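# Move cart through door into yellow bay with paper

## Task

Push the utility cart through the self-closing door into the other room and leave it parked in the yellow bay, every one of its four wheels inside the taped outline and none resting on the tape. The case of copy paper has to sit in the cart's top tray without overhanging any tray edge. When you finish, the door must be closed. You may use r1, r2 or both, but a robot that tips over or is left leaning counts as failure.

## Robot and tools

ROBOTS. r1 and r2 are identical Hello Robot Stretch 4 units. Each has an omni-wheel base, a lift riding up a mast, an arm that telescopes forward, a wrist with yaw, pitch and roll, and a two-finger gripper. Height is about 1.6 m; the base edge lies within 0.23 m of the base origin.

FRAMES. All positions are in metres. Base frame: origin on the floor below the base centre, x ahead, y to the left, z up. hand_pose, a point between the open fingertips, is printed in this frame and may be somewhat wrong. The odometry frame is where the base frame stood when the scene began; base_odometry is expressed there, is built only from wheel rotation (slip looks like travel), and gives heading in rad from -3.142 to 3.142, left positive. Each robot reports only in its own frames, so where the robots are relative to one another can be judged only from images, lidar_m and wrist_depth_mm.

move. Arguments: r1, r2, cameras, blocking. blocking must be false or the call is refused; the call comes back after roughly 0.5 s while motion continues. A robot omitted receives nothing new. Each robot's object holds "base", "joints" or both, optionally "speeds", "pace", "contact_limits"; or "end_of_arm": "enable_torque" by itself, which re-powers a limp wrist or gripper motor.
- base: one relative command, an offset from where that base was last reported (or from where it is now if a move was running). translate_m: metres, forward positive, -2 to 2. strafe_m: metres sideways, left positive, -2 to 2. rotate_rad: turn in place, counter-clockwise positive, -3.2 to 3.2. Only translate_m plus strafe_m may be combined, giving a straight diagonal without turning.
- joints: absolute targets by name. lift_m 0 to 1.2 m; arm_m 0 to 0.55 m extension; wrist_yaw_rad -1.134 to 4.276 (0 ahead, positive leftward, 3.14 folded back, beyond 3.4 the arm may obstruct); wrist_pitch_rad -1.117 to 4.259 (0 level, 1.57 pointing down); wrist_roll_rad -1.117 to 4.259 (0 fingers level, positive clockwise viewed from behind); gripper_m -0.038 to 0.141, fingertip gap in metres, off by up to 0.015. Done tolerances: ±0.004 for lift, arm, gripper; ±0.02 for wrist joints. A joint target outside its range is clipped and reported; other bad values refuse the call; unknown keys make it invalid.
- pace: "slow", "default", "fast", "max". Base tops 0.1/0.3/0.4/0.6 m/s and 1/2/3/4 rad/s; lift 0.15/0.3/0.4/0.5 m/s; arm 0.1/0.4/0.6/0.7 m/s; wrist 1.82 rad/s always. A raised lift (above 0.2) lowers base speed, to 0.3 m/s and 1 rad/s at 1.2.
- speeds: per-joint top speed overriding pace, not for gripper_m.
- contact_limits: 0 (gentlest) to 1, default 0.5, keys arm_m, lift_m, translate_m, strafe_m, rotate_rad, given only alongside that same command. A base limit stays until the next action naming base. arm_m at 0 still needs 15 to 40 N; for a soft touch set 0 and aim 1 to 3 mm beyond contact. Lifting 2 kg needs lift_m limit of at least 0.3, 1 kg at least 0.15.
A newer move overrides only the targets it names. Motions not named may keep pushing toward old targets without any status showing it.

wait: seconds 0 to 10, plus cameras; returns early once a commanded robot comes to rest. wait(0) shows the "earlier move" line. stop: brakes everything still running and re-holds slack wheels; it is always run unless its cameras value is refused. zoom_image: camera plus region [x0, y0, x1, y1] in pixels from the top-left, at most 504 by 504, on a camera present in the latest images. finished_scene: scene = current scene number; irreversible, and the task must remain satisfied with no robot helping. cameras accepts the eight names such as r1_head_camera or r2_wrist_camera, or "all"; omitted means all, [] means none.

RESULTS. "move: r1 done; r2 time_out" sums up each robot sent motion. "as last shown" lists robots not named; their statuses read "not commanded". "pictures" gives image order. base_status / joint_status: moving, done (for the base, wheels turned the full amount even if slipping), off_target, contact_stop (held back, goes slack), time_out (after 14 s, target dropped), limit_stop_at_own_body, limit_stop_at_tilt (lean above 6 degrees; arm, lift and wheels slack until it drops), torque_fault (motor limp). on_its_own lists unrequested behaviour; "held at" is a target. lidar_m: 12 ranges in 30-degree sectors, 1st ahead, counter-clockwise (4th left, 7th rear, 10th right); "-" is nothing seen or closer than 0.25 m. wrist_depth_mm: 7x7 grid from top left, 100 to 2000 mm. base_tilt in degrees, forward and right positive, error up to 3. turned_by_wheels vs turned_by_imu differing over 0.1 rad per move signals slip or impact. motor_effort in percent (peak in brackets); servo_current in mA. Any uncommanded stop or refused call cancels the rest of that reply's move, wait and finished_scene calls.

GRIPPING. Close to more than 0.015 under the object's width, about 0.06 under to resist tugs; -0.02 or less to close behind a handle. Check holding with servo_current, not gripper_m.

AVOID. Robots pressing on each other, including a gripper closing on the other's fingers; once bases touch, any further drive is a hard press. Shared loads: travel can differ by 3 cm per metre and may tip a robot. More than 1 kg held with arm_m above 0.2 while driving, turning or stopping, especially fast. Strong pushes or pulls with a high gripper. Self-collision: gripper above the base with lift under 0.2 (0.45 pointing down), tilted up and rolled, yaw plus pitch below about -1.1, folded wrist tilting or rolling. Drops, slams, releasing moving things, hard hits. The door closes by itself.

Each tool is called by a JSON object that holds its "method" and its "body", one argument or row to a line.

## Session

{"method": "move", "body": {
  "blocking": false
}}

Scene clock: 0.00 s.
r1.base_odometry: x=+0.000 y=+0.000 heading=+0.000
r1.turned_by_wheels: +0.000
r1.turned_by_imu: +0.000
r1.base_tilt: forward=-1.6 right=+1.3
r1.lidar_m: 0.96 1.73 2.02 2.40 3.92 1.60 0.85 0.77 0.78 0.89 0.77 0.78
r1.base_status: not commanded
r1.joint_positions: lift_m=+0.124 arm_m=+0.000 wrist_yaw_rad=+3.194 wrist_pitch_rad=+0.002 wrist_roll_rad=+0.000 gripper_m=+0.056
r1.joint_status: not commanded
r1.measured_speeds: all 0
r1.motor_effort: lift_m=+19 arm_m=-4 wheel_0=-2 wheel_1=+1 wheel_2=+0
r1.servo_current: wrist_yaw_rad=59 wrist_pitch_rad=46 wrist_roll_rad=46 gripper_m=39
r1.hand_pose: x=-0.1216 y=+0.0722 z=+0.3019 quat_wxyz=(-0.026, -0.001, +0.000, +1.000) (m; r1's base frame)
r1.wrist_depth_mm: - 135 - - - - - / - 123 135 - - - - / - 121 191 - - - - / 110 136 194 - - - - / 137 - - - 1618 - - / 226 - 190 1098 188 1160 1118 / 224 163 750 798 768 768 759
r2.base_odometry: x=+0.000 y=+0.000 heading=+0.000
r2.turned_by_wheels: +0.000
r2.turned_by_imu: +0.000
r2.base_tilt: forward=-0.6 right=+0.1
r2.lidar_m: 1.29 1.32 1.58 2.33 2.36 2.78 1.41 1.41 2.77 2.39 2.42 1.48
r2.base_status: not commanded
r2.joint_positions: lift_m=+0.200 arm_m=+0.000 wrist_yaw_rad=+3.211 wrist_pitch_rad=+0.001 wrist_roll_rad=+0.000 gripper_m=+0.056
r2.joint_status: not commanded
r2.measured_speeds: all 0
r2.motor_effort: lift_m=+18 arm_m=-4 wheel_0=-1 wheel_1=+1 wheel_2=+1
r2.servo_current: wrist_yaw_rad=46 wrist_pitch_rad=39 wrist_roll_rad=52 gripper_m=52
r2.hand_pose: x=-0.1229 y=+0.0671 z=+0.3779 quat_wxyz=(-0.035, -0.001, +0.000, +0.999) (m; r2's base frame)
r2.wrist_depth_mm: - - 137 - - - - / - - 137 - - - - / - 109 138 - - - - / - 140 175 - - - - / 214 - - - - - - / 213 1281 196 1255 190 1336 1182 / 208 243 866 - - 854 878
pictures: r1_head_camera, r1_head_left_camera, r1_head_right_camera, r1_wrist_camera, r2_head_camera, r2_head_left_camera, r2_head_right_camera, r2_wrist_camera
Images, in order (width x height): r1_head_camera 420x560, r1_head_left_camera 420x672, r1_head_right_camera 420x672, r1_wrist_camera 616x392, r2_head_camera 420x560, r2_head_left_camera 420x672, r2_head_right_camera 420x672, r2_wrist_camera 616x392.

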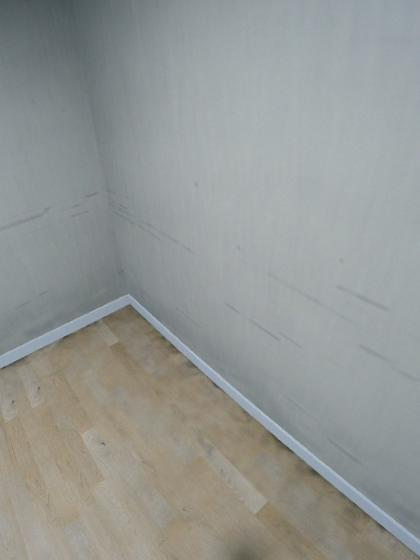

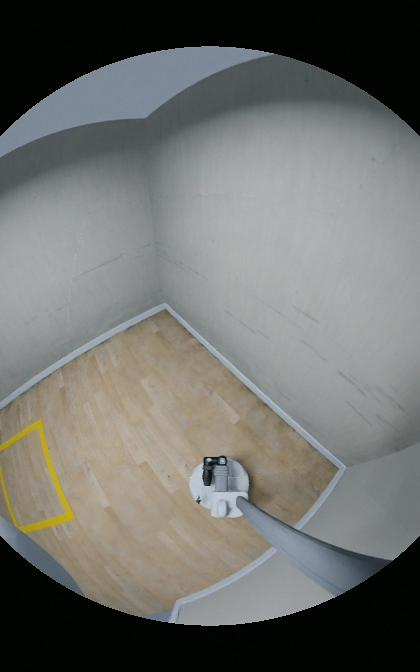

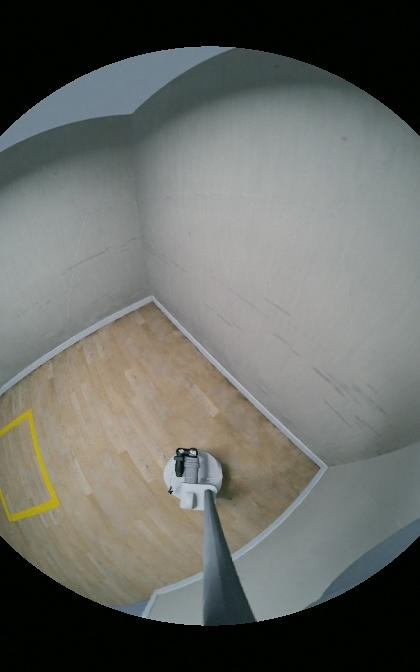

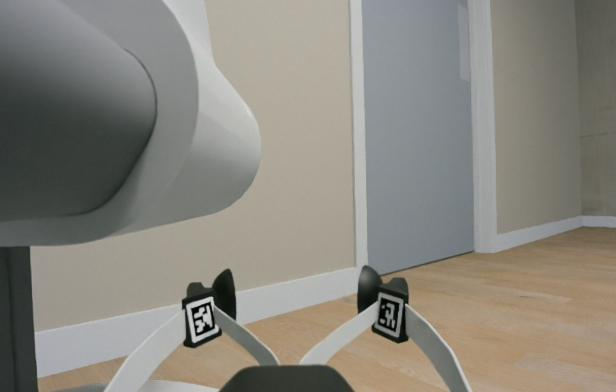

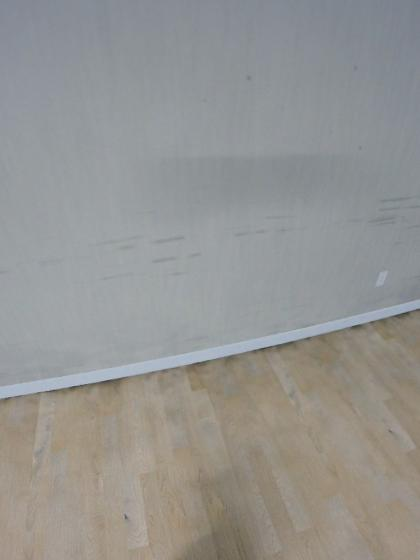

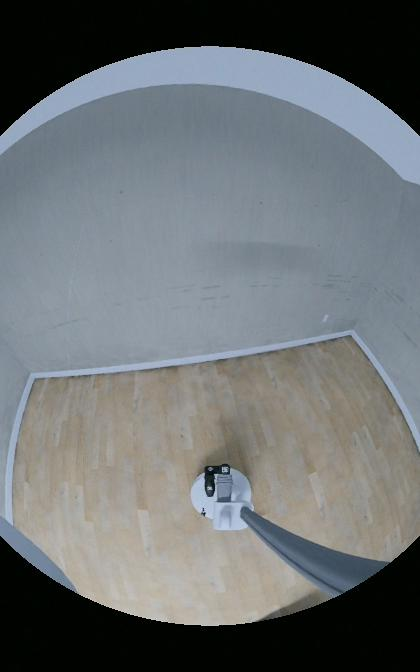

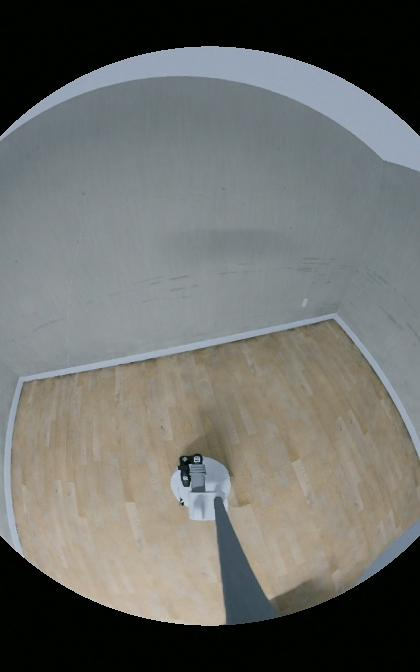

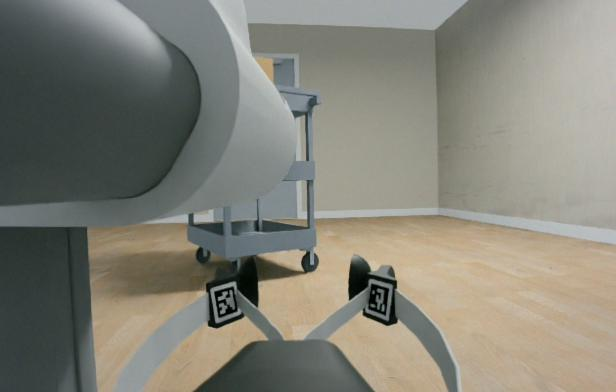

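{"method": "move", "body": {
  "blocking": false,
  "r1": {"base":{"rotate_rad":2.6}},
  "r2": {"base":{"rotate_rad":3.1}},
  "cameras": []
}}

{"method": "wait", "body": {
  "seconds": 4,
  "cameras": []
}}

{"method": "wait", "body": {
  "seconds": 2,
  "cameras": ["r1_head_camera","r1_head_left_camera","r2_head_camera","r2_head_left_camera","r2_head_right_camera"]
}}

Scene clock: 5.83 s.
move: r1 moving; r2 moving
r1.base_odometry: x=+0.000 y=+0.000 heading=+0.253
r1.turned_by_wheels: +0.253
r1.turned_by_imu: +0.253
r1.base_tilt: forward=-1.6 right=+1.3
r1.lidar_m: 1.15 2.01 2.11 2.98 2.65 1.07 0.80 0.74 0.81 0.80 0.72 0.82
r1.base_status: rotate_rad moving
r1.joint_positions: lift_m=+0.124 arm_m=+0.000 wrist_yaw_rad=+3.194 wrist_pitch_rad=+0.002 wrist_roll_rad=+0.000 gripper_m=+0.056
r1.joint_status: not commanded
r1.measured_speeds: translate_m=+0.000 strafe_m=+0.000 rotate_rad=+0.974 lift_m=+0.000 arm_m=+0.000 wrist_yaw_rad=+0.000 wrist_pitch_rad=+0.000 wrist_roll_rad=+0.000
r1.motor_effort: lift_m=+19(20) arm_m=-4(4) wheel_0=-7(9) wheel_1=-6(7) wheel_2=-6(7)
r1.servo_current: wrist_yaw_rad=46(59) wrist_pitch_rad=39(52) wrist_roll_rad=33(65) gripper_m=39(46)
r1.hand_pose: x=-0.1216 y=+0.0722 z=+0.3019 quat_wxyz=(-0.026, -0.001, +0.000, +1.000)
r1.wrist_depth_mm: - 135 - - - - 1808 / - 123 135 - - - 1808 / - 121 192 - - - 1756 / 111 136 195 - - - 1808 / 137 - - - - - 1756 / 226 - 190 976 188 1118 1138 / 224 152 759 798 778 750 759
r2.base_odometry: x=+0.000 y=+0.000 heading=+0.252
r2.turned_by_wheels: +0.252
r2.turned_by_imu: +0.245
r2.base_tilt: forward=-0.7 right=+0.0
r2.lidar_m: 1.29 1.38 1.94 2.33 2.46 3.37 1.44 3.35 2.49 2.40 1.84 1.36
r2.base_status: rotate_rad moving
r2.joint_positions: lift_m=+0.200 arm_m=+0.000 wrist_yaw_rad=+3.211 wrist_pitch_rad=+0.001 wrist_roll_rad=+0.000 gripper_m=+0.056
r2.joint_status: not commanded
r2.measured_speeds: translate_m=+0.002 strafe_m=+0.000 rotate_rad=+0.977 lift_m=+0.000 arm_m=+0.000 wrist_yaw_rad=+0.000 wrist_pitch_rad=+0.000 wrist_roll_rad=+0.000
r2.motor_effort: lift_m=+18(18) arm_m=-4(4) wheel_0=-4(9) wheel_1=-10(10) wheel_2=-10(11)
r2.servo_current: wrist_yaw_rad=52(52) wrist_pitch_rad=46(46) wrist_roll_rad=52(65) gripper_m=46(52)
r2.hand_pose: x=-0.1229 y=+0.0671 z=+0.3779 quat_wxyz=(-0.035, -0.001, +0.000, +0.999)
r2.wrist_depth_mm: - - 137 - - - - / - - 137 1756 - - - / - 109 138 286 - - - / - 140 176 - - - - / 214 - - - - - - / 213 1281 196 1308 190 1336 1182 / 208 242 878 - - 854 878

Scene clock: 7.93 s.
earlier move: r1 done; r2 moving
r1.base_odometry: x=+0.000 y=+0.000 heading=+2.600
r1.turned_by_wheels: +2.347
r1.turned_by_imu: +2.360
r1.base_tilt: forward=-1.6 right=+1.3
r1.lidar_m: 1.66 0.87 0.75 0.75 0.87 0.77 0.77 0.91 1.64 2.03 2.39 3.92
r1.base_status: done
r1.joint_positions: lift_m=+0.124 arm_m=+0.000 wrist_yaw_rad=+3.194 wrist_pitch_rad=+0.002 wrist_roll_rad=+0.000 gripper_m=+0.056
r1.joint_status: not commanded
r1.measured_speeds: all 0
r1.motor_effort: lift_m=+20(20) arm_m=-4(4) wheel_0=-2(10) wheel_1=-1(9) wheel_2=+0(8)
r1.servo_current: wrist_yaw_rad=39(65) wrist_pitch_rad=39(52) wrist_roll_rad=59(65) gripper_m=39(52)
r1.hand_pose: x=-0.1216 y=+0.0722 z=+0.3019 quat_wxyz=(-0.026, -0.001, +0.000, +1.000)
r1.wrist_depth_mm: - 135 - - - - - / - 123 135 - - - - / - 121 191 - - - - / 111 135 194 - - - - / 137 - - - - - - / 227 - 190 - 187 - - / 750 759 759 153 741 683 750
r2.base_odometry: x=+0.000 y=+0.000 heading=+3.099
r2.turned_by_wheels: +2.847
r2.turned_by_imu: +2.772
r2.base_tilt: forward=-0.6 right=+0.1
r2.lidar_m: 1.45 1.38 2.84 2.37 2.40 1.56 1.31 1.30 1.51 2.33 2.32 2.69
r2.base_status: rotate_rad moving
r2.joint_positions: lift_m=+0.200 arm_m=+0.000 wrist_yaw_rad=+3.211 wrist_pitch_rad=+0.001 wrist_roll_rad=+0.000 gripper_m=+0.056
r2.joint_status: not commanded
r2.measured_speeds: all 0
r2.motor_effort: lift_m=+18(18) arm_m=-4(4) wheel_0=-1(10) wheel_1=-2(10) wheel_2=-4(13)
r2.servo_current: wrist_yaw_rad=46(52) wrist_pitch_rad=46(46) wrist_roll_rad=59(65) gripper_m=46(52)
r2.hand_pose: x=-0.1228 y=+0.0671 z=+0.3779 quat_wxyz=(-0.035, -0.001, +0.000, +0.999)
r2.wrist_depth_mm: - - 137 - - - - / - 107 137 - - - - / - 110 138 236 - - - / - 140 164 - - - - / 216 - - - - - - / 212 1205 193 1182 190 1308 1205 / 211 246 866 - - 842 866
wait: 2.10 of 4 s (r1 has come to rest)

Scene clock: 8.17 s.
earlier move: r2 done
r1.base_odometry: x=+0.000 y=+0.000 heading=+2.600
r1.turned_by_wheels: +0.000
r1.turned_by_imu: +0.000
r1.base_tilt: forward=-1.6 right=+1.3
r1.lidar_m: 1.68 0.89 0.76 0.75 0.88 0.77 0.77 0.92 1.66 2.02 2.40 3.91
r1.base_status: done
r1.joint_positions: lift_m=+0.124 arm_m=+0.000 wrist_yaw_rad=+3.194 wrist_pitch_rad=+0.002 wrist_roll_rad=+0.000 gripper_m=+0.056
r1.joint_status: not commanded
r1.measured_speeds: all 0
r1.motor_effort: lift_m=+20(20) arm_m=-4(4) wheel_0=-1(10) wheel_1=-1(9) wheel_2=+0(8)
r1.servo_current: wrist_yaw_rad=39(65) wrist_pitch_rad=46(52) wrist_roll_rad=39(65) gripper_m=39(52)
r1.hand_pose: x=-0.1216 y=+0.0722 z=+0.3019 quat_wxyz=(-0.026, -0.001, +0.000, +1.000)
r1.wrist_depth_mm: - 135 - - - - - / - 123 135 - - - - / - 121 191 - - - - / 110 136 195 - - - - / 137 - - - - - - / 227 - 190 - 187 - - / 750 759 759 153 741 683 741
r2.base_odometry: x=+0.000 y=+0.000 heading=+3.099
r2.turned_by_wheels: +0.000
r2.turned_by_imu: +0.000
r2.base_tilt: forward=-0.7 right=+0.1
r2.lidar_m: 1.44 1.40 2.85 2.39 2.36 1.57 1.33 1.28 1.50 2.35 2.34 2.68
r2.base_status: done
r2.joint_positions: lift_m=+0.200 arm_m=+0.000 wrist_yaw_rad=+3.211 wrist_pitch_rad=+0.001 wrist_roll_rad=+0.000 gripper_m=+0.056
r2.joint_status: not commanded
r2.measured_speeds: all 0
r2.motor_effort: lift_m=+18(18) arm_m=-4(4) wheel_0=-3(10) wheel_1=-2(10) wheel_2=-4(13)
r2.servo_current: wrist_yaw_rad=52(52) wrist_pitch_rad=39(46) wrist_roll_rad=46(65) gripper_m=52(52)
r2.hand_pose: x=-0.1228 y=+0.0671 z=+0.3779 quat_wxyz=(-0.035, -0.001, +0.000, +0.999)
r2.wrist_depth_mm: - - 137 - - - - / - 107 137 - - - - / - 110 138 236 - - - / - 140 165 - - - - / 216 - - - - - - / 213 1182 192 1182 190 1308 1182 / 211 245 878 - - 842 878
wait: 0.23 of 2 s (r2 has come to rest)
Images, in order (width x height): r1_head_camera 420x560, r1_head_left_camera 420x672, r2_head_camera 420x560, r2_head_left_camera 420x672, r2_head_right_camera 420x672.

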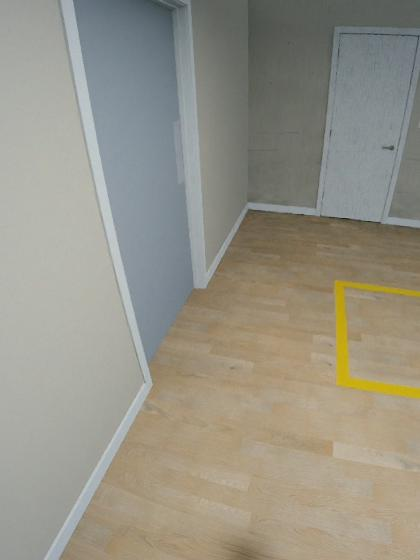

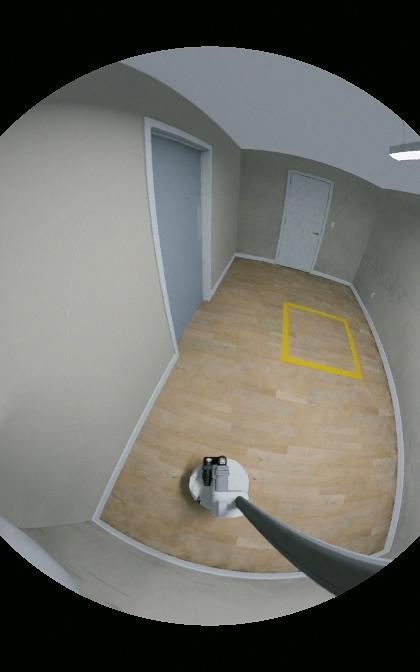

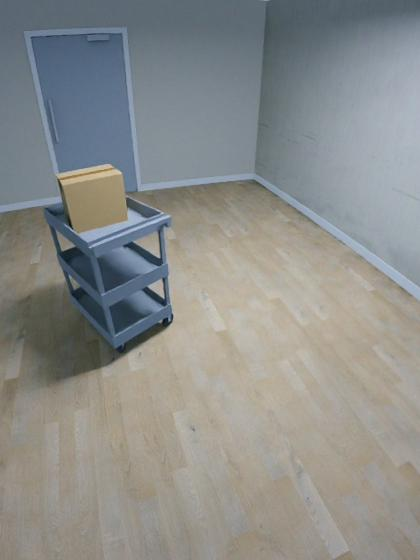

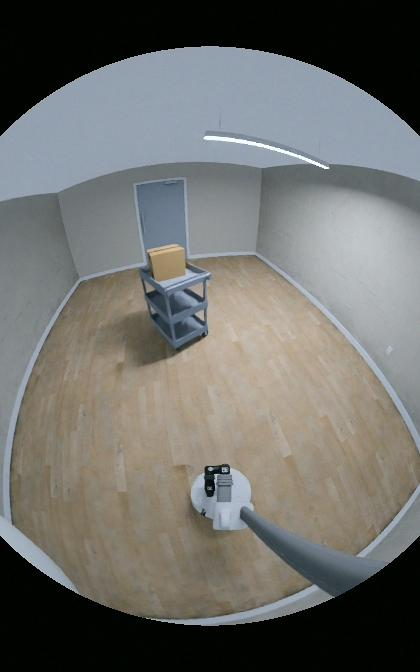

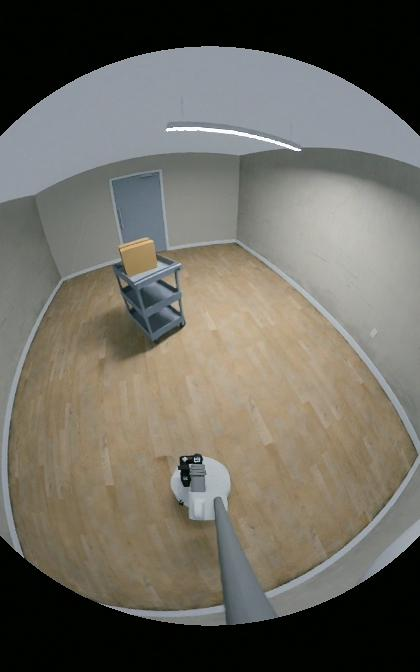

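{"method": "move", "body": {
  "blocking": false,
  "r2": {"joints":{"lift_m":0.93,"wrist_yaw_rad":0.0,"gripper_m":0.13}},
  "r1": {"joints":{"lift_m":0.68,"wrist_yaw_rad":0.0,"gripper_m":0.13}},
  "cameras": ["r2_head_camera"]
}}

{"method": "zoom_image", "body": {
  "camera": "r2_head_camera",
  "region": [10, 10, 290, 380]
}}

Scene clock: 21.33 s.
move: r1 moving; r2 moving
r1.base_odometry: x=+0.000 y=+0.000 heading=+2.600
r1.turned_by_wheels: +0.000
r1.turned_by_imu: +0.000
r1.base_tilt: forward=-1.6 right=+1.3
r1.lidar_m: 1.67 0.85 0.76 0.76 0.88 0.77 0.78 0.91 1.65 2.04 2.38 3.93
r1.base_status: not commanded
r1.joint_positions: lift_m=+0.162 arm_m=+0.000 wrist_yaw_rad=+2.607 wrist_pitch_rad=+0.002 wrist_roll_rad=+0.000 gripper_m=+0.075
r1.joint_status: lift_m moving; wrist_yaw_rad moving; gripper_m moving
r1.measured_speeds: translate_m=+0.000 strafe_m=+0.000 rotate_rad=+0.000 lift_m=+0.146 arm_m=+0.000 wrist_yaw_rad=-1.820 wrist_pitch_rad=+0.000 wrist_roll_rad=+0.000
r1.motor_effort: lift_m=+25(27) arm_m=-3(4) wheel_0=-1(2) wheel_1=-1(1) wheel_2=+0(0)
r1.servo_current: wrist_yaw_rad=130(130) wrist_pitch_rad=39(46) wrist_roll_rad=39(52) gripper_m=72(78)
r1.hand_pose: x=-0.0328 y=+0.2221 z=+0.3395 quat_wxyz=(+0.264, -0.001, +0.000, +0.965)
r1.wrist_depth_mm: - - - - - - - / - - - - - - - / - - - - - - - / - - - - - - - / - - - - - - - / - - 191 - 187 - - / - 159 798 143 854 778 -
r2.base_odometry: x=+0.000 y=+0.000 heading=+3.099
r2.turned_by_wheels: +0.000
r2.turned_by_imu: +0.000
r2.base_tilt: forward=-0.7 right=+0.0
r2.lidar_m: 1.45 1.41 2.86 2.38 2.39 1.57 1.31 1.31 1.51 2.34 2.34 2.67
r2.base_status: not commanded
r2.joint_positions: lift_m=+0.238 arm_m=+0.000 wrist_yaw_rad=+2.650 wrist_pitch_rad=+0.001 wrist_roll_rad=+0.000 gripper_m=+0.075
r2.joint_status: lift_m moving; wrist_yaw_rad moving; gripper_m moving
r2.measured_speeds: translate_m=+0.000 strafe_m=+0.000 rotate_rad=+0.000 lift_m=+0.146 arm_m=+0.000 wrist_yaw_rad=-1.737 wrist_pitch_rad=+0.000 wrist_roll_rad=+0.000
r2.motor_effort: lift_m=+23(24) arm_m=-4(4) wheel_0=-4(4) wheel_1=-2(3) wheel_2=-4(4)
r2.servo_current: wrist_yaw_rad=85(130) wrist_pitch_rad=39(46) wrist_roll_rad=33(52) gripper_m=85(98)
r2.hand_pose: x=-0.0419 y=+0.2133 z=+0.4157 quat_wxyz=(+0.244, -0.001, +0.000, +0.970)
r2.wrist_depth_mm: - - - - - - - / 198 - - - - - - / 208 - - - - - - / 233 - - - - - - / - - - - - - 1921 / - 1229 191 1366 188 1464 1281 / 1008 931 1025 - 976 904 931
Images, in order (width x height): r2_head_camera 420x560.

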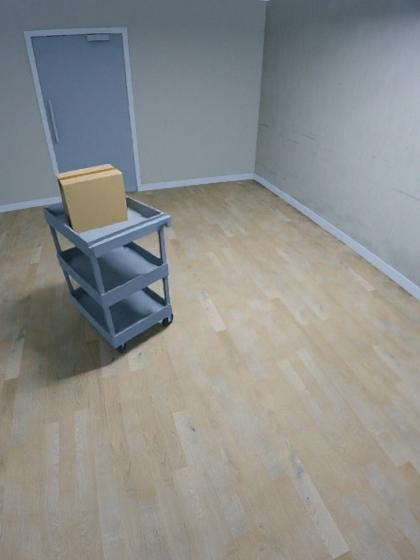

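Scaled by 1.362 (camera's finer frame: 1200x1600).

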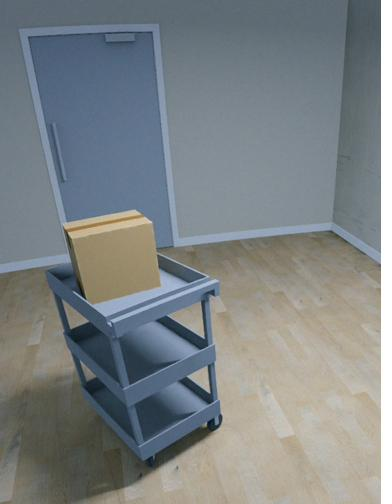

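{"method": "move", "body": {
  "blocking": false,
  "r2": {"base":{"strafe_m":-0.5,"translate_m":0.2},"pace":"fast"},
  "r1": {"base":{"rotate_rad":0.0},"joints":{"wrist_roll_rad":1.57}},
  "cameras": []
}}

{"method": "wait", "body": {
  "seconds": 4,
  "cameras": ["r2_head_camera","r2_head_left_camera"]
}}

Scene clock: 33.83 s.
earlier move: r1 done; r2 done
move: r1 moving; r2 moving
r1.base_odometry: x=+0.000 y=+0.000 heading=+2.600
r1.turned_by_wheels: +0.000
r1.turned_by_imu: +0.000
r1.base_tilt: forward=-1.6 right=+1.2
r1.lidar_m: 1.67 0.88 0.73 0.75 0.90 0.77 0.78 0.93 1.67 2.04 2.40 3.91
r1.base_status: done
r1.joint_positions: lift_m=+0.680 arm_m=+0.000 wrist_yaw_rad=+0.003 wrist_pitch_rad=+0.002 wrist_roll_rad=+0.582 gripper_m=+0.130
r1.joint_status: wrist_roll_rad moving; the others done
r1.measured_speeds: translate_m=+0.000 strafe_m=+0.000 rotate_rad=+0.000 lift_m=+0.000 arm_m=+0.000 wrist_yaw_rad=+0.000 wrist_pitch_rad=+0.000 wrist_roll_rad=+1.820
r1.motor_effort: lift_m=+24(24) arm_m=+3(3) wheel_0=+0(1) wheel_1=+0(1) wheel_2=+0(1)
r1.servo_current: wrist_yaw_rad=46(59) wrist_pitch_rad=46(52) wrist_roll_rad=65(111) gripper_m=46(46)
r1.hand_pose: x=+0.4595 y=-0.0867 z=+0.8572 quat_wxyz=(+0.958, +0.287, +0.001, +0.001)
r1.wrist_depth_mm: - - - - - - - / - 1983 - - - - - / - - - - - - - / - - - - - - - / 917 - 1921 - - - 1808 / - 195 175 - - 198 1464 / - - - 141 1756 1366 1229
r2.base_odometry: x=-0.013 y=+0.038 heading=+3.099
r2.turned_by_wheels: +0.000
r2.turned_by_imu: +0.001
r2.base_tilt: forward=-0.7 right=+0.1
r2.lidar_m: 1.46 1.37 2.90 2.42 2.44 1.58 1.30 1.30 1.48 2.28 2.30 2.62
r2.base_status: translate_m moving; strafe_m moving
r2.joint_positions: lift_m=+0.930 arm_m=+0.000 wrist_yaw_rad=+0.003 wrist_pitch_rad=+0.001 wrist_roll_rad=+0.000 gripper_m=+0.130
r2.joint_status: all done
r2.measured_speeds: translate_m=+0.057 strafe_m=-0.144 rotate_rad=+0.003 lift_m=+0.000 arm_m=+0.000 wrist_yaw_rad=+0.000 wrist_pitch_rad=+0.000 wrist_roll_rad=+0.000
r2.motor_effort: lift_m=+21(21) arm_m=-4(4) wheel_0=+14(14) wheel_1=-10(11) wheel_2=-9(10)
r2.servo_current: wrist_yaw_rad=46(65) wrist_pitch_rad=39(52) wrist_roll_rad=46(59) gripper_m=46(59)
r2.hand_pose: x=+0.4596 y=-0.0866 z=+1.1076 quat_wxyz=(+1.000, +0.000, +0.001, +0.001)
r2.wrist_depth_mm: - - - - - - - / - - - - - - - / - - - - - - - / - - - - - - - / - 1397 - - - - - / - 1098 200 - 219 - - / - - - - - - -

Scene clock: 34.87 s.
earlier move: r1 done; r2 moving
r1.base_odometry: x=+0.000 y=+0.000 heading=+2.600
r1.turned_by_wheels: +0.000
r1.turned_by_imu: +0.000
r1.base_tilt: forward=-1.6 right=+1.3
r1.lidar_m: 1.67 0.89 0.74 0.75 0.89 0.77 0.78 0.93 1.69 2.04 2.39 3.91
r1.base_status: done
r1.joint_positions: lift_m=+0.680 arm_m=+0.000 wrist_yaw_rad=+0.003 wrist_pitch_rad=+0.002 wrist_roll_rad=+1.568 gripper_m=+0.130
r1.joint_status: all done
r1.measured_speeds: all 0
r1.motor_effort: lift_m=+24(24) arm_m=+4(4) wheel_0=+0(1) wheel_1=+0(1) wheel_2=+0(1)
r1.servo_current: wrist_yaw_rad=39(65) wrist_pitch_rad=39(52) wrist_roll_rad=52(111) gripper_m=46(46)
r1.hand_pose: x=+0.4595 y=-0.0867 z=+0.8572 quat_wxyz=(+0.708, +0.706, +0.002, +0.000)
r1.wrist_depth_mm: - - - - - 1808 1205 / - - - - - 1661 1205 / - - - - - 1756 1229 / - - - - - 1808 1205 / - - - - - 1808 1229 / 1708 195 185 - 189 200 1229 / - - - 140 - - 1281
r2.base_odometry: x=-0.118 y=+0.337 heading=+3.099
r2.turned_by_wheels: +0.000
r2.turned_by_imu: +0.001
r2.base_tilt: forward=-0.7 right=+0.1
r2.lidar_m: 3.84 1.42 3.28 2.76 2.73 1.61 1.36 1.33 1.54 1.97 2.00 2.29
r2.base_status: translate_m moving; strafe_m moving
r2.joint_positions: lift_m=+0.930 arm_m=+0.000 wrist_yaw_rad=+0.003 wrist_pitch_rad=+0.001 wrist_roll_rad=+0.000 gripper_m=+0.130
r2.joint_status: all done
r2.measured_speeds: translate_m=+0.131 strafe_m=-0.323 rotate_rad=-0.001 lift_m=+0.000 arm_m=+0.000 wrist_yaw_rad=+0.000 wrist_pitch_rad=+0.000 wrist_roll_rad=+0.000
r2.motor_effort: lift_m=+21(21) arm_m=-4(5) wheel_0=+2(16) wheel_1=-4(11) wheel_2=-5(11)
r2.servo_current: wrist_yaw_rad=52(65) wrist_pitch_rad=33(52) wrist_roll_rad=39(59) gripper_m=46(59)
r2.hand_pose: x=+0.4596 y=-0.0866 z=+1.1076 quat_wxyz=(+1.000, +0.000, +0.001, +0.001)
r2.wrist_depth_mm: - - - - - - - / - - - - - - - / - - - - - - - / - - - - - - - / 1336 1618 - - - - - / 1118 1160 217 - 220 - - / - - - - - - -
wait: 1.03 of 4 s (r1 has come to rest)
Images, in order (width x height): r2_head_camera 420x560, r2_head_left_camera 420x672.

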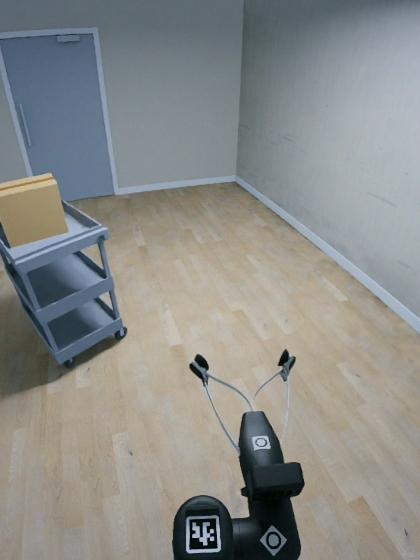

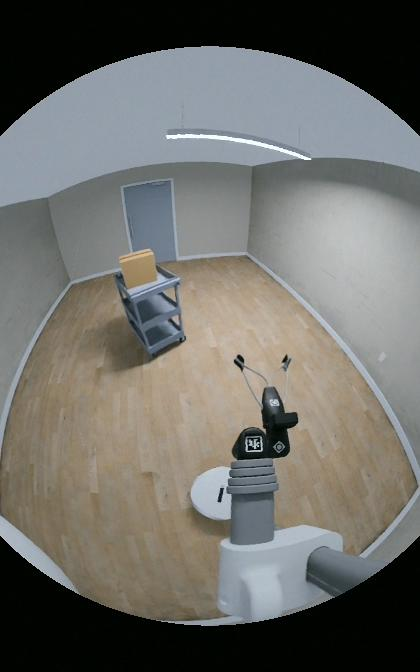

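{"method": "move", "body": {
  "blocking": false,
  "r2": {"base":{"translate_m":1.5},"pace":"fast"},
  "cameras": []
}}

{"method": "wait", "body": {
  "seconds": 6,
  "cameras": []
}}

{"method": "move", "body": {
  "blocking": false,
  "r2": {"base":{"rotate_rad":0.35},"pace":"fast"},
  "cameras": []
}}

{"method": "wait", "body": {
  "seconds": 3,
  "cameras": ["r2_head_camera","r2_head_left_camera"]
}}

Scene clock: 42.10 s.
earlier move: r2 done
move: r2 moving
r1: as last shown
r1.lidar_m: 1.65 0.89 0.75 0.76 0.89 0.78 0.77 0.93 1.68 2.04 2.39 3.92
r1.motor_effort: lift_m=+24(24) arm_m=+4(4) wheel_0=+0(1) wheel_1=+0(0) wheel_2=+0(0)
r1.servo_current: wrist_yaw_rad=59(59) wrist_pitch_rad=46(52) wrist_roll_rad=46(65) gripper_m=39(46)
r1.wrist_depth_mm: - - - - - 1808 1229 / - - - - - 1756 1229 / - - - - - 1708 1205 / - - - - - 1756 1229 / - - - - - 1808 1281 / 1708 195 184 - 188 199 1255 / - - - 141 - - 1229
r2.base_odometry: x=-0.218 y=+0.510 heading=+3.099
r2.turned_by_wheels: +0.000
r2.turned_by_imu: +0.001
r2.base_tilt: forward=-0.7 right=+0.1
r2.lidar_m: 3.45 1.44 3.49 2.94 2.94 1.69 1.41 1.40 1.61 1.78 1.77 2.06
r2.base_status: translate_m moving
r2.joint_positions: lift_m=+0.930 arm_m=+0.000 wrist_yaw_rad=+0.003 wrist_pitch_rad=+0.001 wrist_roll_rad=+0.000 gripper_m=+0.130
r2.joint_status: not commanded
r2.measured_speeds: translate_m=+0.155 strafe_m=-0.001 rotate_rad=+0.003 lift_m=+0.000 arm_m=+0.000 wrist_yaw_rad=+0.000 wrist_pitch_rad=+0.000 wrist_roll_rad=+0.000
r2.motor_effort: lift_m=+21(21) arm_m=-4(4) wheel_0=+11(13) wheel_1=+7(8) wheel_2=-12(15)
r2.servo_current: wrist_yaw_rad=46(52) wrist_pitch_rad=39(46) wrist_roll_rad=46(52) gripper_m=52(52)
r2.hand_pose: x=+0.4596 y=-0.0866 z=+1.1077 quat_wxyz=(+1.000, +0.000, +0.001, +0.001)
r2.wrist_depth_mm: - - - - - - - / - - - - - - - / - - - - - - - / - - - - - - - / 1281 - - - - - - / 1576 1205 217 - 219 - - / - - - - - - -

Scene clock: 47.03 s.
earlier move: r2 done
r1.base_odometry: x=+0.000 y=+0.000 heading=+2.600
r1.turned_by_wheels: +0.000
r1.turned_by_imu: +0.000
r1.base_tilt: forward=-1.6 right=+1.3
r1.lidar_m: 1.68 0.88 0.75 0.75 0.87 0.76 0.76 0.91 1.64 2.05 2.37 3.92
r1.base_status: not commanded
r1.joint_positions: lift_m=+0.680 arm_m=+0.000 wrist_yaw_rad=+0.003 wrist_pitch_rad=+0.002 wrist_roll_rad=+1.568 gripper_m=+0.130
r1.joint_status: not commanded
r1.measured_speeds: all 0
r1.motor_effort: lift_m=+24(24) arm_m=+3(4) wheel_0=+0(1) wheel_1=+0(0) wheel_2=+0(0)
r1.servo_current: wrist_yaw_rad=52(72) wrist_pitch_rad=46(52) wrist_roll_rad=46(72) gripper_m=39(52)
r1.hand_pose: x=+0.4595 y=-0.0867 z=+0.8572 quat_wxyz=(+0.708, +0.706, +0.002, +0.000)
r1.wrist_depth_mm: - - - - - 1808 1205 / - - - - - 1708 1205 / - - - - - 1708 1205 / - - - - - 1756 1255 / - - - - - 1756 1255 / 1708 195 185 - 189 200 1255 / - - - 140 - - 1281
r2.base_odometry: x=-1.677 y=+0.572 heading=+3.099
r2.turned_by_wheels: +0.000
r2.turned_by_imu: +0.002
r2.base_tilt: forward=-0.7 right=+0.1
r2.lidar_m: 2.69 3.02 0.94 0.60 0.82 3.33 2.78 2.76 1.61 1.38 1.37 1.59
r2.base_status: done
r2.joint_positions: lift_m=+0.930 arm_m=+0.000 wrist_yaw_rad=+0.003 wrist_pitch_rad=+0.001 wrist_roll_rad=+0.000 gripper_m=+0.130
r2.joint_status: not commanded
r2.measured_speeds: all 0
r2.motor_effort: lift_m=+21(21) arm_m=-4(4) wheel_0=+3(13) wheel_1=+3(9) wheel_2=+0(15)
r2.servo_current: wrist_yaw_rad=59(59) wrist_pitch_rad=46(52) wrist_roll_rad=46(59) gripper_m=46(59)
r2.hand_pose: x=+0.4596 y=-0.0867 z=+1.1077 quat_wxyz=(+1.000, +0.000, +0.001, +0.001)
r2.wrist_depth_mm: - - - - - - - / - - - - - - - / - - - - - - - / - - - - - - - / - - - - - - - / - - 218 - 220 - - / - - - - - - -
wait: 4.93 of 6 s (r2 has come to rest)

Scene clock: 47.53 s.
move: r2 moving
r1: as last shown
r1.lidar_m: 1.68 0.90 0.73 0.76 0.88 0.77 0.78 0.93 1.67 2.04 2.36 3.93
r1.motor_effort: lift_m=+24(24) arm_m=+4(4) wheel_0=+0(1) wheel_1=+0(0) wheel_2=+0(0)
r1.servo_current: wrist_yaw_rad=39(72) wrist_pitch_rad=46(46) wrist_roll_rad=52(65) gripper_m=39(46)
r1.wrist_depth_mm: - - - - - 1808 1205 / - - - - - 1708 1229 / - - - - - 1808 1205 / - - - - - 1756 1229 / - - - - - 1756 1255 / 1708 195 184 - 188 199 1255 / - - - 140 - - 1255
r2.base_odometry: x=-1.677 y=+0.572 heading=-2.963
r2.turned_by_wheels: +0.221
r2.turned_by_imu: +0.215
r2.base_tilt: forward=-0.6 right=+0.1
r2.lidar_m: 3.00 3.10 0.73 0.63 3.44 3.00 2.78 2.15 1.47 1.38 1.42 1.84
r2.base_status: rotate_rad moving
r2.joint_positions: lift_m=+0.930 arm_m=+0.000 wrist_yaw_rad=+0.002 wrist_pitch_rad=+0.001 wrist_roll_rad=+0.000 gripper_m=+0.130
r2.joint_status: not commanded
r2.measured_speeds: translate_m=+0.001 strafe_m=-0.001 rotate_rad=+0.724 lift_m=+0.000 arm_m=+0.000 wrist_yaw_rad=+0.000 wrist_pitch_rad=+0.000 wrist_roll_rad=+0.000
r2.motor_effort: lift_m=+21(21) arm_m=-4(4) wheel_0=-4(8) wheel_1=-6(10) wheel_2=-8(11)
r2.servo_current: wrist_yaw_rad=59(59) wrist_pitch_rad=39(46) wrist_roll_rad=59(59) gripper_m=52(52)
r2.hand_pose: x=+0.4595 y=-0.0867 z=+1.1077 quat_wxyz=(+1.000, +0.000, +0.001, +0.001)
r2.wrist_depth_mm: - - - - - - - / - - - - - - - / - - - - - - - / - - - - - - - / - - - - - - - / - - 219 - 219 - - / - - - - - - -

Scene clock: 48.20 s.
earlier move: r2 done
r1.base_odometry: x=+0.000 y=+0.000 heading=+2.600
r1.turned_by_wheels: +0.000
r1.turned_by_imu: +0.000
r1.base_tilt: forward=-1.6 right=+1.3
r1.lidar_m: 1.68 0.88 0.75 0.75 0.90 0.78 0.78 0.89 1.68 2.04 2.37 3.93
r1.base_status: not commanded
r1.joint_positions: lift_m=+0.680 arm_m=+0.000 wrist_yaw_rad=+0.003 wrist_pitch_rad=+0.002 wrist_roll_rad=+1.568 gripper_m=+0.130
r1.joint_status: not commanded
r1.measured_speeds: all 0
r1.motor_effort: lift_m=+24(24) arm_m=+3(4) wheel_0=+0(1) wheel_1=+0(1) wheel_2=+0(0)
r1.servo_current: wrist_yaw_rad=59(72) wrist_pitch_rad=46(46) wrist_roll_rad=39(65) gripper_m=46(46)
r1.hand_pose: x=+0.4595 y=-0.0867 z=+0.8572 quat_wxyz=(+0.708, +0.706, +0.002, +0.000)
r1.wrist_depth_mm: - - - - - 1808 1205 / - - - - - 1708 1229 / - - - - - 1708 1229 / - - - - - 1756 1229 / - - - - - 1756 1255 / 1708 196 185 - 189 199 1255 / - - - 141 - - 1281
r2.base_odometry: x=-1.677 y=+0.572 heading=-2.835
r2.turned_by_wheels: +0.128
r2.turned_by_imu: +0.125
r2.base_tilt: forward=-0.7 right=+0.1
r2.lidar_m: 3.02 3.16 0.64 0.63 3.56 2.89 2.80 1.86 1.42 1.37 1.49 2.12
r2.base_status: done
r2.joint_positions: lift_m=+0.930 arm_m=+0.000 wrist_yaw_rad=+0.002 wrist_pitch_rad=+0.001 wrist_roll_rad=+0.000 gripper_m=+0.130
r2.joint_status: not commanded
r2.measured_speeds: all 0
r2.motor_effort: lift_m=+21(21) arm_m=-4(4) wheel_0=-4(8) wheel_1=-3(10) wheel_2=-6(11)
r2.servo_current: wrist_yaw_rad=52(59) wrist_pitch_rad=39(46) wrist_roll_rad=52(59) gripper_m=52(52)
r2.hand_pose: x=+0.4595 y=-0.0867 z=+1.1077 quat_wxyz=(+1.000, +0.000, +0.001, +0.001)
r2.wrist_depth_mm: - - - - - - - / - - - - - - - / - - - - - - - / - - - - - - - / - - - - - - - / - - 217 - 219 - - / - - - - - - -
wait: 0.67 of 3 s (r2 has come to rest)
Images, in order (width x height): r2_head_camera 420x560, r2_head_left_camera 420x672.

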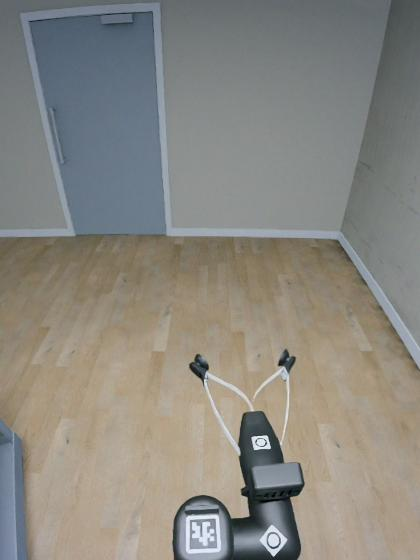

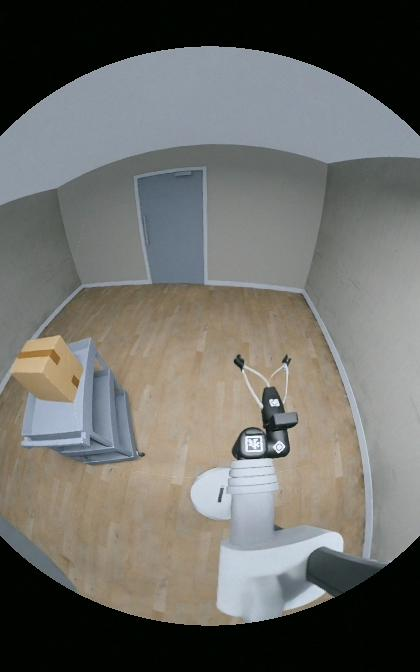

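{"method": "move", "body": {
  "blocking": false,
  "r2": {"base":{"translate_m":1.0},"pace":"fast"},
  "cameras": []
}}

{"method": "wait", "body": {
  "seconds": 4.5,
  "cameras": []
}}

{"method": "move", "body": {
  "blocking": false,
  "r2": {"base":{"translate_m":0.7,"strafe_m":0.9},"pace":"fast"},
  "cameras": []
}}

{"method": "wait", "body": {
  "seconds": 5,
  "cameras": ["r2_head_camera","r2_head_left_camera"]
}}

Scene clock: 56.67 s.
move: r2 moving
r1: as last shown
r1.lidar_m: 1.66 0.86 0.74 0.76 0.90 0.76 0.77 0.94 1.68 2.03 2.37 3.92
r1.motor_effort: lift_m=+24(24) arm_m=+4(4) wheel_0=+0(1) wheel_1=+0(0) wheel_2=+0(0)
r1.servo_current: wrist_yaw_rad=46(65) wrist_pitch_rad=52(52) wrist_roll_rad=39(59) gripper_m=46(46)
r1.wrist_depth_mm: - - - - - 1863 1229 / - - - - - 1708 1205 / - - - - - 1756 1182 / - - - - - 1808 1229 / - - - - - 1863 1255 / 1708 195 185 - 189 199 1255 / - - - 141 - - 1255
r2.base_odometry: x=-1.715 y=+0.560 heading=-2.835
r2.turned_by_wheels: +0.000
r2.turned_by_imu: +0.001
r2.base_tilt: forward=-0.7 right=+0.1
r2.lidar_m: 2.96 3.13 0.64 0.63 3.55 2.90 2.84 1.87 1.42 1.38 1.45 2.14
r2.base_status: translate_m moving
r2.joint_positions: lift_m=+0.930 arm_m=+0.000 wrist_yaw_rad=+0.002 wrist_pitch_rad=+0.001 wrist_roll_rad=+0.000 gripper_m=+0.130
r2.joint_status: not commanded
r2.measured_speeds: translate_m=+0.154 strafe_m=+0.001 rotate_rad=+0.001 lift_m=+0.000 arm_m=+0.000 wrist_yaw_rad=+0.000 wrist_pitch_rad=+0.000 wrist_roll_rad=+0.000
r2.motor_effort: lift_m=+21(21) arm_m=-4(4) wheel_0=+9(11) wheel_1=+8(9) wheel_2=-14(16)
r2.servo_current: wrist_yaw_rad=46(52) wrist_pitch_rad=46(46) wrist_roll_rad=39(59) gripper_m=52(52)
r2.hand_pose: x=+0.4595 y=-0.0867 z=+1.1077 quat_wxyz=(+1.000, +0.000, +0.001, +0.001)
r2.wrist_depth_mm: - - - - - - - / - - - - - - - / - - - - - - - / - - - - - - - / - - - - - - - / - - 217 - 219 - - / - - - - - - -

Scene clock: 60.30 s.
earlier move: r2 done
r1.base_odometry: x=+0.000 y=+0.000 heading=+2.600
r1.turned_by_wheels: +0.000
r1.turned_by_imu: +0.000
r1.base_tilt: forward=-1.6 right=+1.3
r1.lidar_m: 1.68 0.90 0.74 0.76 0.89 0.76 0.78 0.92 1.67 2.04 2.36 3.90
r1.base_status: not commanded
r1.joint_positions: lift_m=+0.680 arm_m=+0.000 wrist_yaw_rad=+0.003 wrist_pitch_rad=+0.002 wrist_roll_rad=+1.568 gripper_m=+0.130
r1.joint_status: not commanded
r1.measured_speeds: all 0
r1.motor_effort: lift_m=+24(24) arm_m=+3(4) wheel_0=+0(1) wheel_1=+0(0) wheel_2=+0(0)
r1.servo_current: wrist_yaw_rad=39(72) wrist_pitch_rad=39(52) wrist_roll_rad=46(72) gripper_m=46(52)
r1.hand_pose: x=+0.4595 y=-0.0867 z=+0.8572 quat_wxyz=(+0.708, +0.706, +0.002, +0.000)
r1.wrist_depth_mm: - - - - - 1808 1205 / - - - - - 1708 1229 / - - - - - 1708 1229 / - - - - - 1756 1229 / - - - - - 1863 1205 / 1756 195 185 - 189 199 1255 / - - - 141 - - 1229
r2.base_odometry: x=-2.630 y=+0.270 heading=-2.835
r2.turned_by_wheels: +0.000
r2.turned_by_imu: +0.001
r2.base_tilt: forward=-0.7 right=+0.1
r2.lidar_m: 2.02 2.15 3.04 3.31 0.88 0.97 3.87 1.91 1.47 1.42 1.53 2.08
r2.base_status: done
r2.joint_positions: lift_m=+0.930 arm_m=+0.000 wrist_yaw_rad=+0.002 wrist_pitch_rad=+0.001 wrist_roll_rad=+0.000 gripper_m=+0.130
r2.joint_status: not commanded
r2.measured_speeds: all 0
r2.motor_effort: lift_m=+21(21) arm_m=-4(4) wheel_0=+2(12) wheel_1=+2(9) wheel_2=-2(16)
r2.servo_current: wrist_yaw_rad=46(65) wrist_pitch_rad=39(52) wrist_roll_rad=46(59) gripper_m=46(59)
r2.hand_pose: x=+0.4595 y=-0.0867 z=+1.1077 quat_wxyz=(+1.000, +0.000, +0.001, +0.001)
r2.wrist_depth_mm: - - - - - - - / 1921 - - - - - - / - - - - - - - / - - - - - - - / - - - - - - - / - 186 187 - 190 - - / - - - - - - -
wait: 3.63 of 4.5 s (r2 has come to rest)

Scene clock: 60.80 s.
move: r2 moving
r1: as last shown
r1.lidar_m: 1.71 0.85 0.74 0.75 0.89 0.77 0.78 0.91 1.68 2.05 2.39 3.93
r1.motor_effort: lift_m=+24(24) arm_m=+4(4) wheel_0=+0(1) wheel_1=+0(0) wheel_2=+0(0)
r1.servo_current: wrist_yaw_rad=52(72) wrist_pitch_rad=33(46) wrist_roll_rad=65(65) gripper_m=46(52)
r1.wrist_depth_mm: - - - - - 1808 1205 / - - - - - 1708 1229 / - - - - - 1756 1255 / - - - - - 1808 1229 / - - - - - 1756 1255 / 1708 195 185 - 188 198 1255 / - - - 140 - - 1255
r2.base_odometry: x=-2.644 y=+0.232 heading=-2.835
r2.turned_by_wheels: +0.000
r2.turned_by_imu: +0.000
r2.base_tilt: forward=-0.7 right=+0.1
r2.lidar_m: 1.98 2.14 3.06 3.28 0.87 0.97 3.89 1.99 1.52 1.46 1.55 2.04
r2.base_status: translate_m moving; strafe_m moving
r2.joint_positions: lift_m=+0.930 arm_m=+0.000 wrist_yaw_rad=+0.002 wrist_pitch_rad=+0.001 wrist_roll_rad=+0.000 gripper_m=+0.130
r2.joint_status: not commanded
r2.measured_speeds: translate_m=+0.095 strafe_m=+0.122 rotate_rad=+0.000 lift_m=+0.000 arm_m=+0.000 wrist_yaw_rad=+0.000 wrist_pitch_rad=+0.000 wrist_roll_rad=+0.000
r2.motor_effort: lift_m=+21(21) arm_m=-4(4) wheel_0=-5(9) wheel_1=+12(12) wheel_2=-10(11)
r2.servo_current: wrist_yaw_rad=52(59) wrist_pitch_rad=39(46) wrist_roll_rad=39(52) gripper_m=46(59)
r2.hand_pose: x=+0.4595 y=-0.0867 z=+1.1077 quat_wxyz=(+1.000, +0.000, +0.001, +0.001)
r2.wrist_depth_mm: - - - - - - - / - - - - - - - / - - - - - - - / - - - - - - - / - - - - - - - / - 185 187 - 189 - - / - - - - - - -

Scene clock: 64.77 s.
earlier move: r2 done
r1.base_odometry: x=+0.000 y=+0.000 heading=+2.600
r1.turned_by_wheels: +0.000
r1.turned_by_imu: +0.000
r1.base_tilt: forward=-1.6 right=+1.3
r1.lidar_m: 1.67 0.89 0.75 0.76 0.89 0.77 0.77 0.93 1.62 2.04 2.39 3.92
r1.base_status: not commanded
r1.joint_positions: lift_m=+0.680 arm_m=+0.000 wrist_yaw_rad=+0.003 wrist_pitch_rad=+0.002 wrist_roll_rad=+1.568 gripper_m=+0.130
r1.joint_status: not commanded
r1.measured_speeds: all 0
r1.motor_effort: lift_m=+24(24) arm_m=+3(4) wheel_0=+0(1) wheel_1=+0(0) wheel_2=+0(0)
r1.servo_current: wrist_yaw_rad=39(72) wrist_pitch_rad=46(52) wrist_roll_rad=39(65) gripper_m=46(52)
r1.hand_pose: x=+0.4595 y=-0.0867 z=+0.8572 quat_wxyz=(+0.708, +0.706, +0.002, +0.000)
r1.wrist_depth_mm: - - - - - 1808 1205 / - - - - - 1708 1229 / - - - - - 1708 1229 / - - - - - 1756 1255 / - - - - - 1808 1255 / 1756 195 185 - 188 200 1229 / - - - 140 - - 1255
r2.base_odometry: x=-3.026 y=-0.799 heading=-2.835
r2.turned_by_wheels: +0.000
r2.turned_by_imu: +0.003
r2.base_tilt: forward=-0.7 right=+0.1
r2.lidar_m: 1.36 1.40 2.11 2.37 2.55 1.11 0.92 3.16 2.45 2.36 1.87 1.41
r2.base_status: done
r2.joint_positions: lift_m=+0.930 arm_m=+0.000 wrist_yaw_rad=+0.002 wrist_pitch_rad=+0.001 wrist_roll_rad=+0.000 gripper_m=+0.130
r2.joint_status: not commanded
r2.measured_speeds: all 0
r2.motor_effort: lift_m=+21(21) arm_m=-4(4) wheel_0=-2(10) wheel_1=+1(14) wheel_2=-5(12)
r2.servo_current: wrist_yaw_rad=52(59) wrist_pitch_rad=39(46) wrist_roll_rad=52(65) gripper_m=59(59)
r2.hand_pose: x=+0.4595 y=-0.0867 z=+1.1077 quat_wxyz=(+1.000, +0.000, +0.001, +0.001)
r2.wrist_depth_mm: - - - - - - - / - - - - - - - / - - - - - - - / - - - - - - - / - - - - - - - / - 190 187 - 190 - - / - - - - - - -
wait: 3.97 of 5 s (r2 has come to rest)
Images, in order (width x height): r2_head_camera 420x560, r2_head_left_camera 420x672.

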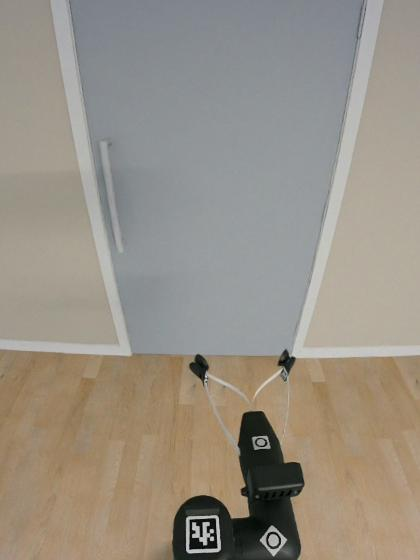

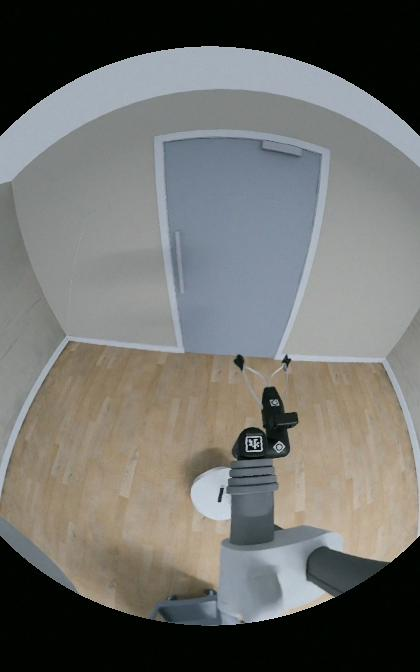

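{"method": "move", "body": {
  "blocking": false,
  "r2": {"base":{"translate_m":0.45,"strafe_m":0.55}},
  "cameras": []
}}

{"method": "wait", "body": {
  "seconds": 5,
  "cameras": ["r2_head_camera","r2_head_right_camera"]
}}

Scene clock: 69.73 s.
move: r2 moving
r1: as last shown
r1.lidar_m: 1.68 0.87 0.73 0.74 0.89 0.76 0.77 0.91 1.65 2.04 2.38 3.90
r1.servo_current: wrist_yaw_rad=39(65) wrist_pitch_rad=46(46) wrist_roll_rad=46(72) gripper_m=39(46)
r1.wrist_depth_mm: - - - - - 1863 1182 / - - - - - 1756 1205 / - - - - - 1708 1205 / - - - - - 1756 1229 / - - - - - 1756 1229 / 1756 195 185 - 188 200 1255 / - - - 141 - - 1255
r2.base_odometry: x=-3.038 y=-0.829 heading=-2.836
r2.turned_by_wheels: +0.000
r2.turned_by_imu: +0.000
r2.base_tilt: forward=-0.7 right=+0.0
r2.lidar_m: 1.35 1.43 2.08 2.34 2.51 1.14 0.96 3.21 2.46 2.38 1.84 1.37
r2.base_status: translate_m moving; strafe_m moving
r2.joint_positions: lift_m=+0.930 arm_m=+0.000 wrist_yaw_rad=+0.002 wrist_pitch_rad=+0.001 wrist_roll_rad=+0.000 gripper_m=+0.130
r2.joint_status: not commanded
r2.measured_speeds: translate_m=+0.078 strafe_m=+0.095 rotate_rad=+0.007 lift_m=+0.000 arm_m=+0.000 wrist_yaw_rad=+0.000 wrist_pitch_rad=+0.000 wrist_roll_rad=+0.000
r2.motor_effort: lift_m=+21(21) arm_m=-4(4) wheel_0=-8(9) wheel_1=+13(13) wheel_2=-12(12)
r2.servo_current: wrist_yaw_rad=46(52) wrist_pitch_rad=39(46) wrist_roll_rad=52(52) gripper_m=52(52)
r2.hand_pose: x=+0.4595 y=-0.0867 z=+1.1077 quat_wxyz=(+1.000, +0.000, +0.001, +0.001)
r2.wrist_depth_mm: - - - - - - - / - - - - - - - / - - - - - - - / - - - - - - - / - - - - - - - / - 190 187 - 190 - - / - - - - - - -

Scene clock: 73.07 s.
earlier move: r2 done
r1.base_odometry: x=+0.000 y=+0.000 heading=+2.600
r1.turned_by_wheels: +0.000
r1.turned_by_imu: +0.000
r1.base_tilt: forward=-1.6 right=+1.3
r1.lidar_m: 1.65 0.92 0.75 0.76 0.89 0.77 0.77 0.91 1.68 2.03 2.35 3.92
r1.base_status: not commanded
r1.joint_positions: lift_m=+0.680 arm_m=+0.000 wrist_yaw_rad=+0.003 wrist_pitch_rad=+0.002 wrist_roll_rad=+1.568 gripper_m=+0.130
r1.joint_status: not commanded
r1.measured_speeds: all 0
r1.motor_effort: lift_m=+24(24) arm_m=+4(4) wheel_0=+0(1) wheel_1=+0(0) wheel_2=+0(0)
r1.servo_current: wrist_yaw_rad=52(78) wrist_pitch_rad=46(52) wrist_roll_rad=33(72) gripper_m=39(52)
r1.hand_pose: x=+0.4595 y=-0.0867 z=+0.8572 quat_wxyz=(+0.708, +0.706, +0.002, +0.000)
r1.wrist_depth_mm: - - - - - 1863 1182 / - - - - - 1756 1182 / - - - - - 1756 1229 / - - - - - 1708 1229 / - - - - - 1808 1255 / 1708 195 185 - 189 199 1255 / - - - 141 - - 1229
r2.base_odometry: x=-3.290 y=-1.459 heading=-2.836
r2.turned_by_wheels: +0.000
r2.turned_by_imu: +0.001
r2.base_tilt: forward=-0.7 right=+0.0
r2.lidar_m: 0.90 0.99 1.46 1.81 1.92 2.77 1.49 1.47 3.05 2.93 1.31 1.00
r2.base_status: done
r2.joint_positions: lift_m=+0.930 arm_m=+0.000 wrist_yaw_rad=+0.002 wrist_pitch_rad=+0.001 wrist_roll_rad=+0.000 gripper_m=+0.130
r2.joint_status: not commanded
r2.measured_speeds: all 0
r2.motor_effort: lift_m=+21(21) arm_m=-4(4) wheel_0=-3(11) wheel_1=+2(13) wheel_2=-5(12)
r2.servo_current: wrist_yaw_rad=46(59) wrist_pitch_rad=39(46) wrist_roll_rad=39(59) gripper_m=46(59)
r2.hand_pose: x=+0.4595 y=-0.0867 z=+1.1077 quat_wxyz=(+1.000, +0.000, +0.001, +0.001)
r2.wrist_depth_mm: - - - 707 - - - / - - - 715 - - - / - - - - 640 - - / - - - - 640 - - / - - - - 647 - - / - 186 187 - 190 - - / - - - - - - -
wait: 3.33 of 5 s (r2 has come to rest)
Images, in order (width x height): r2_head_camera 420x560, r2_head_right_camera 420x672.

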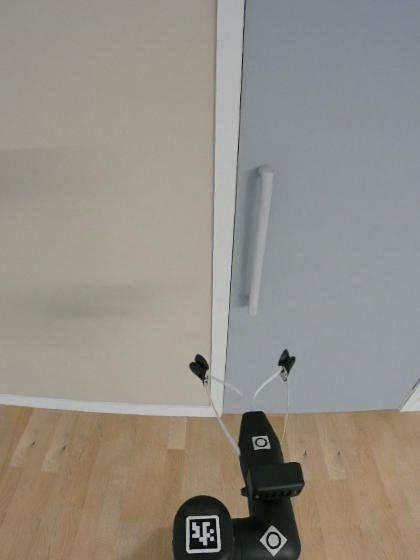

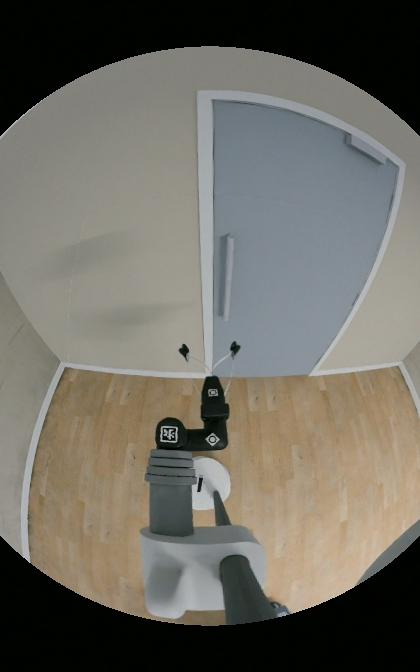

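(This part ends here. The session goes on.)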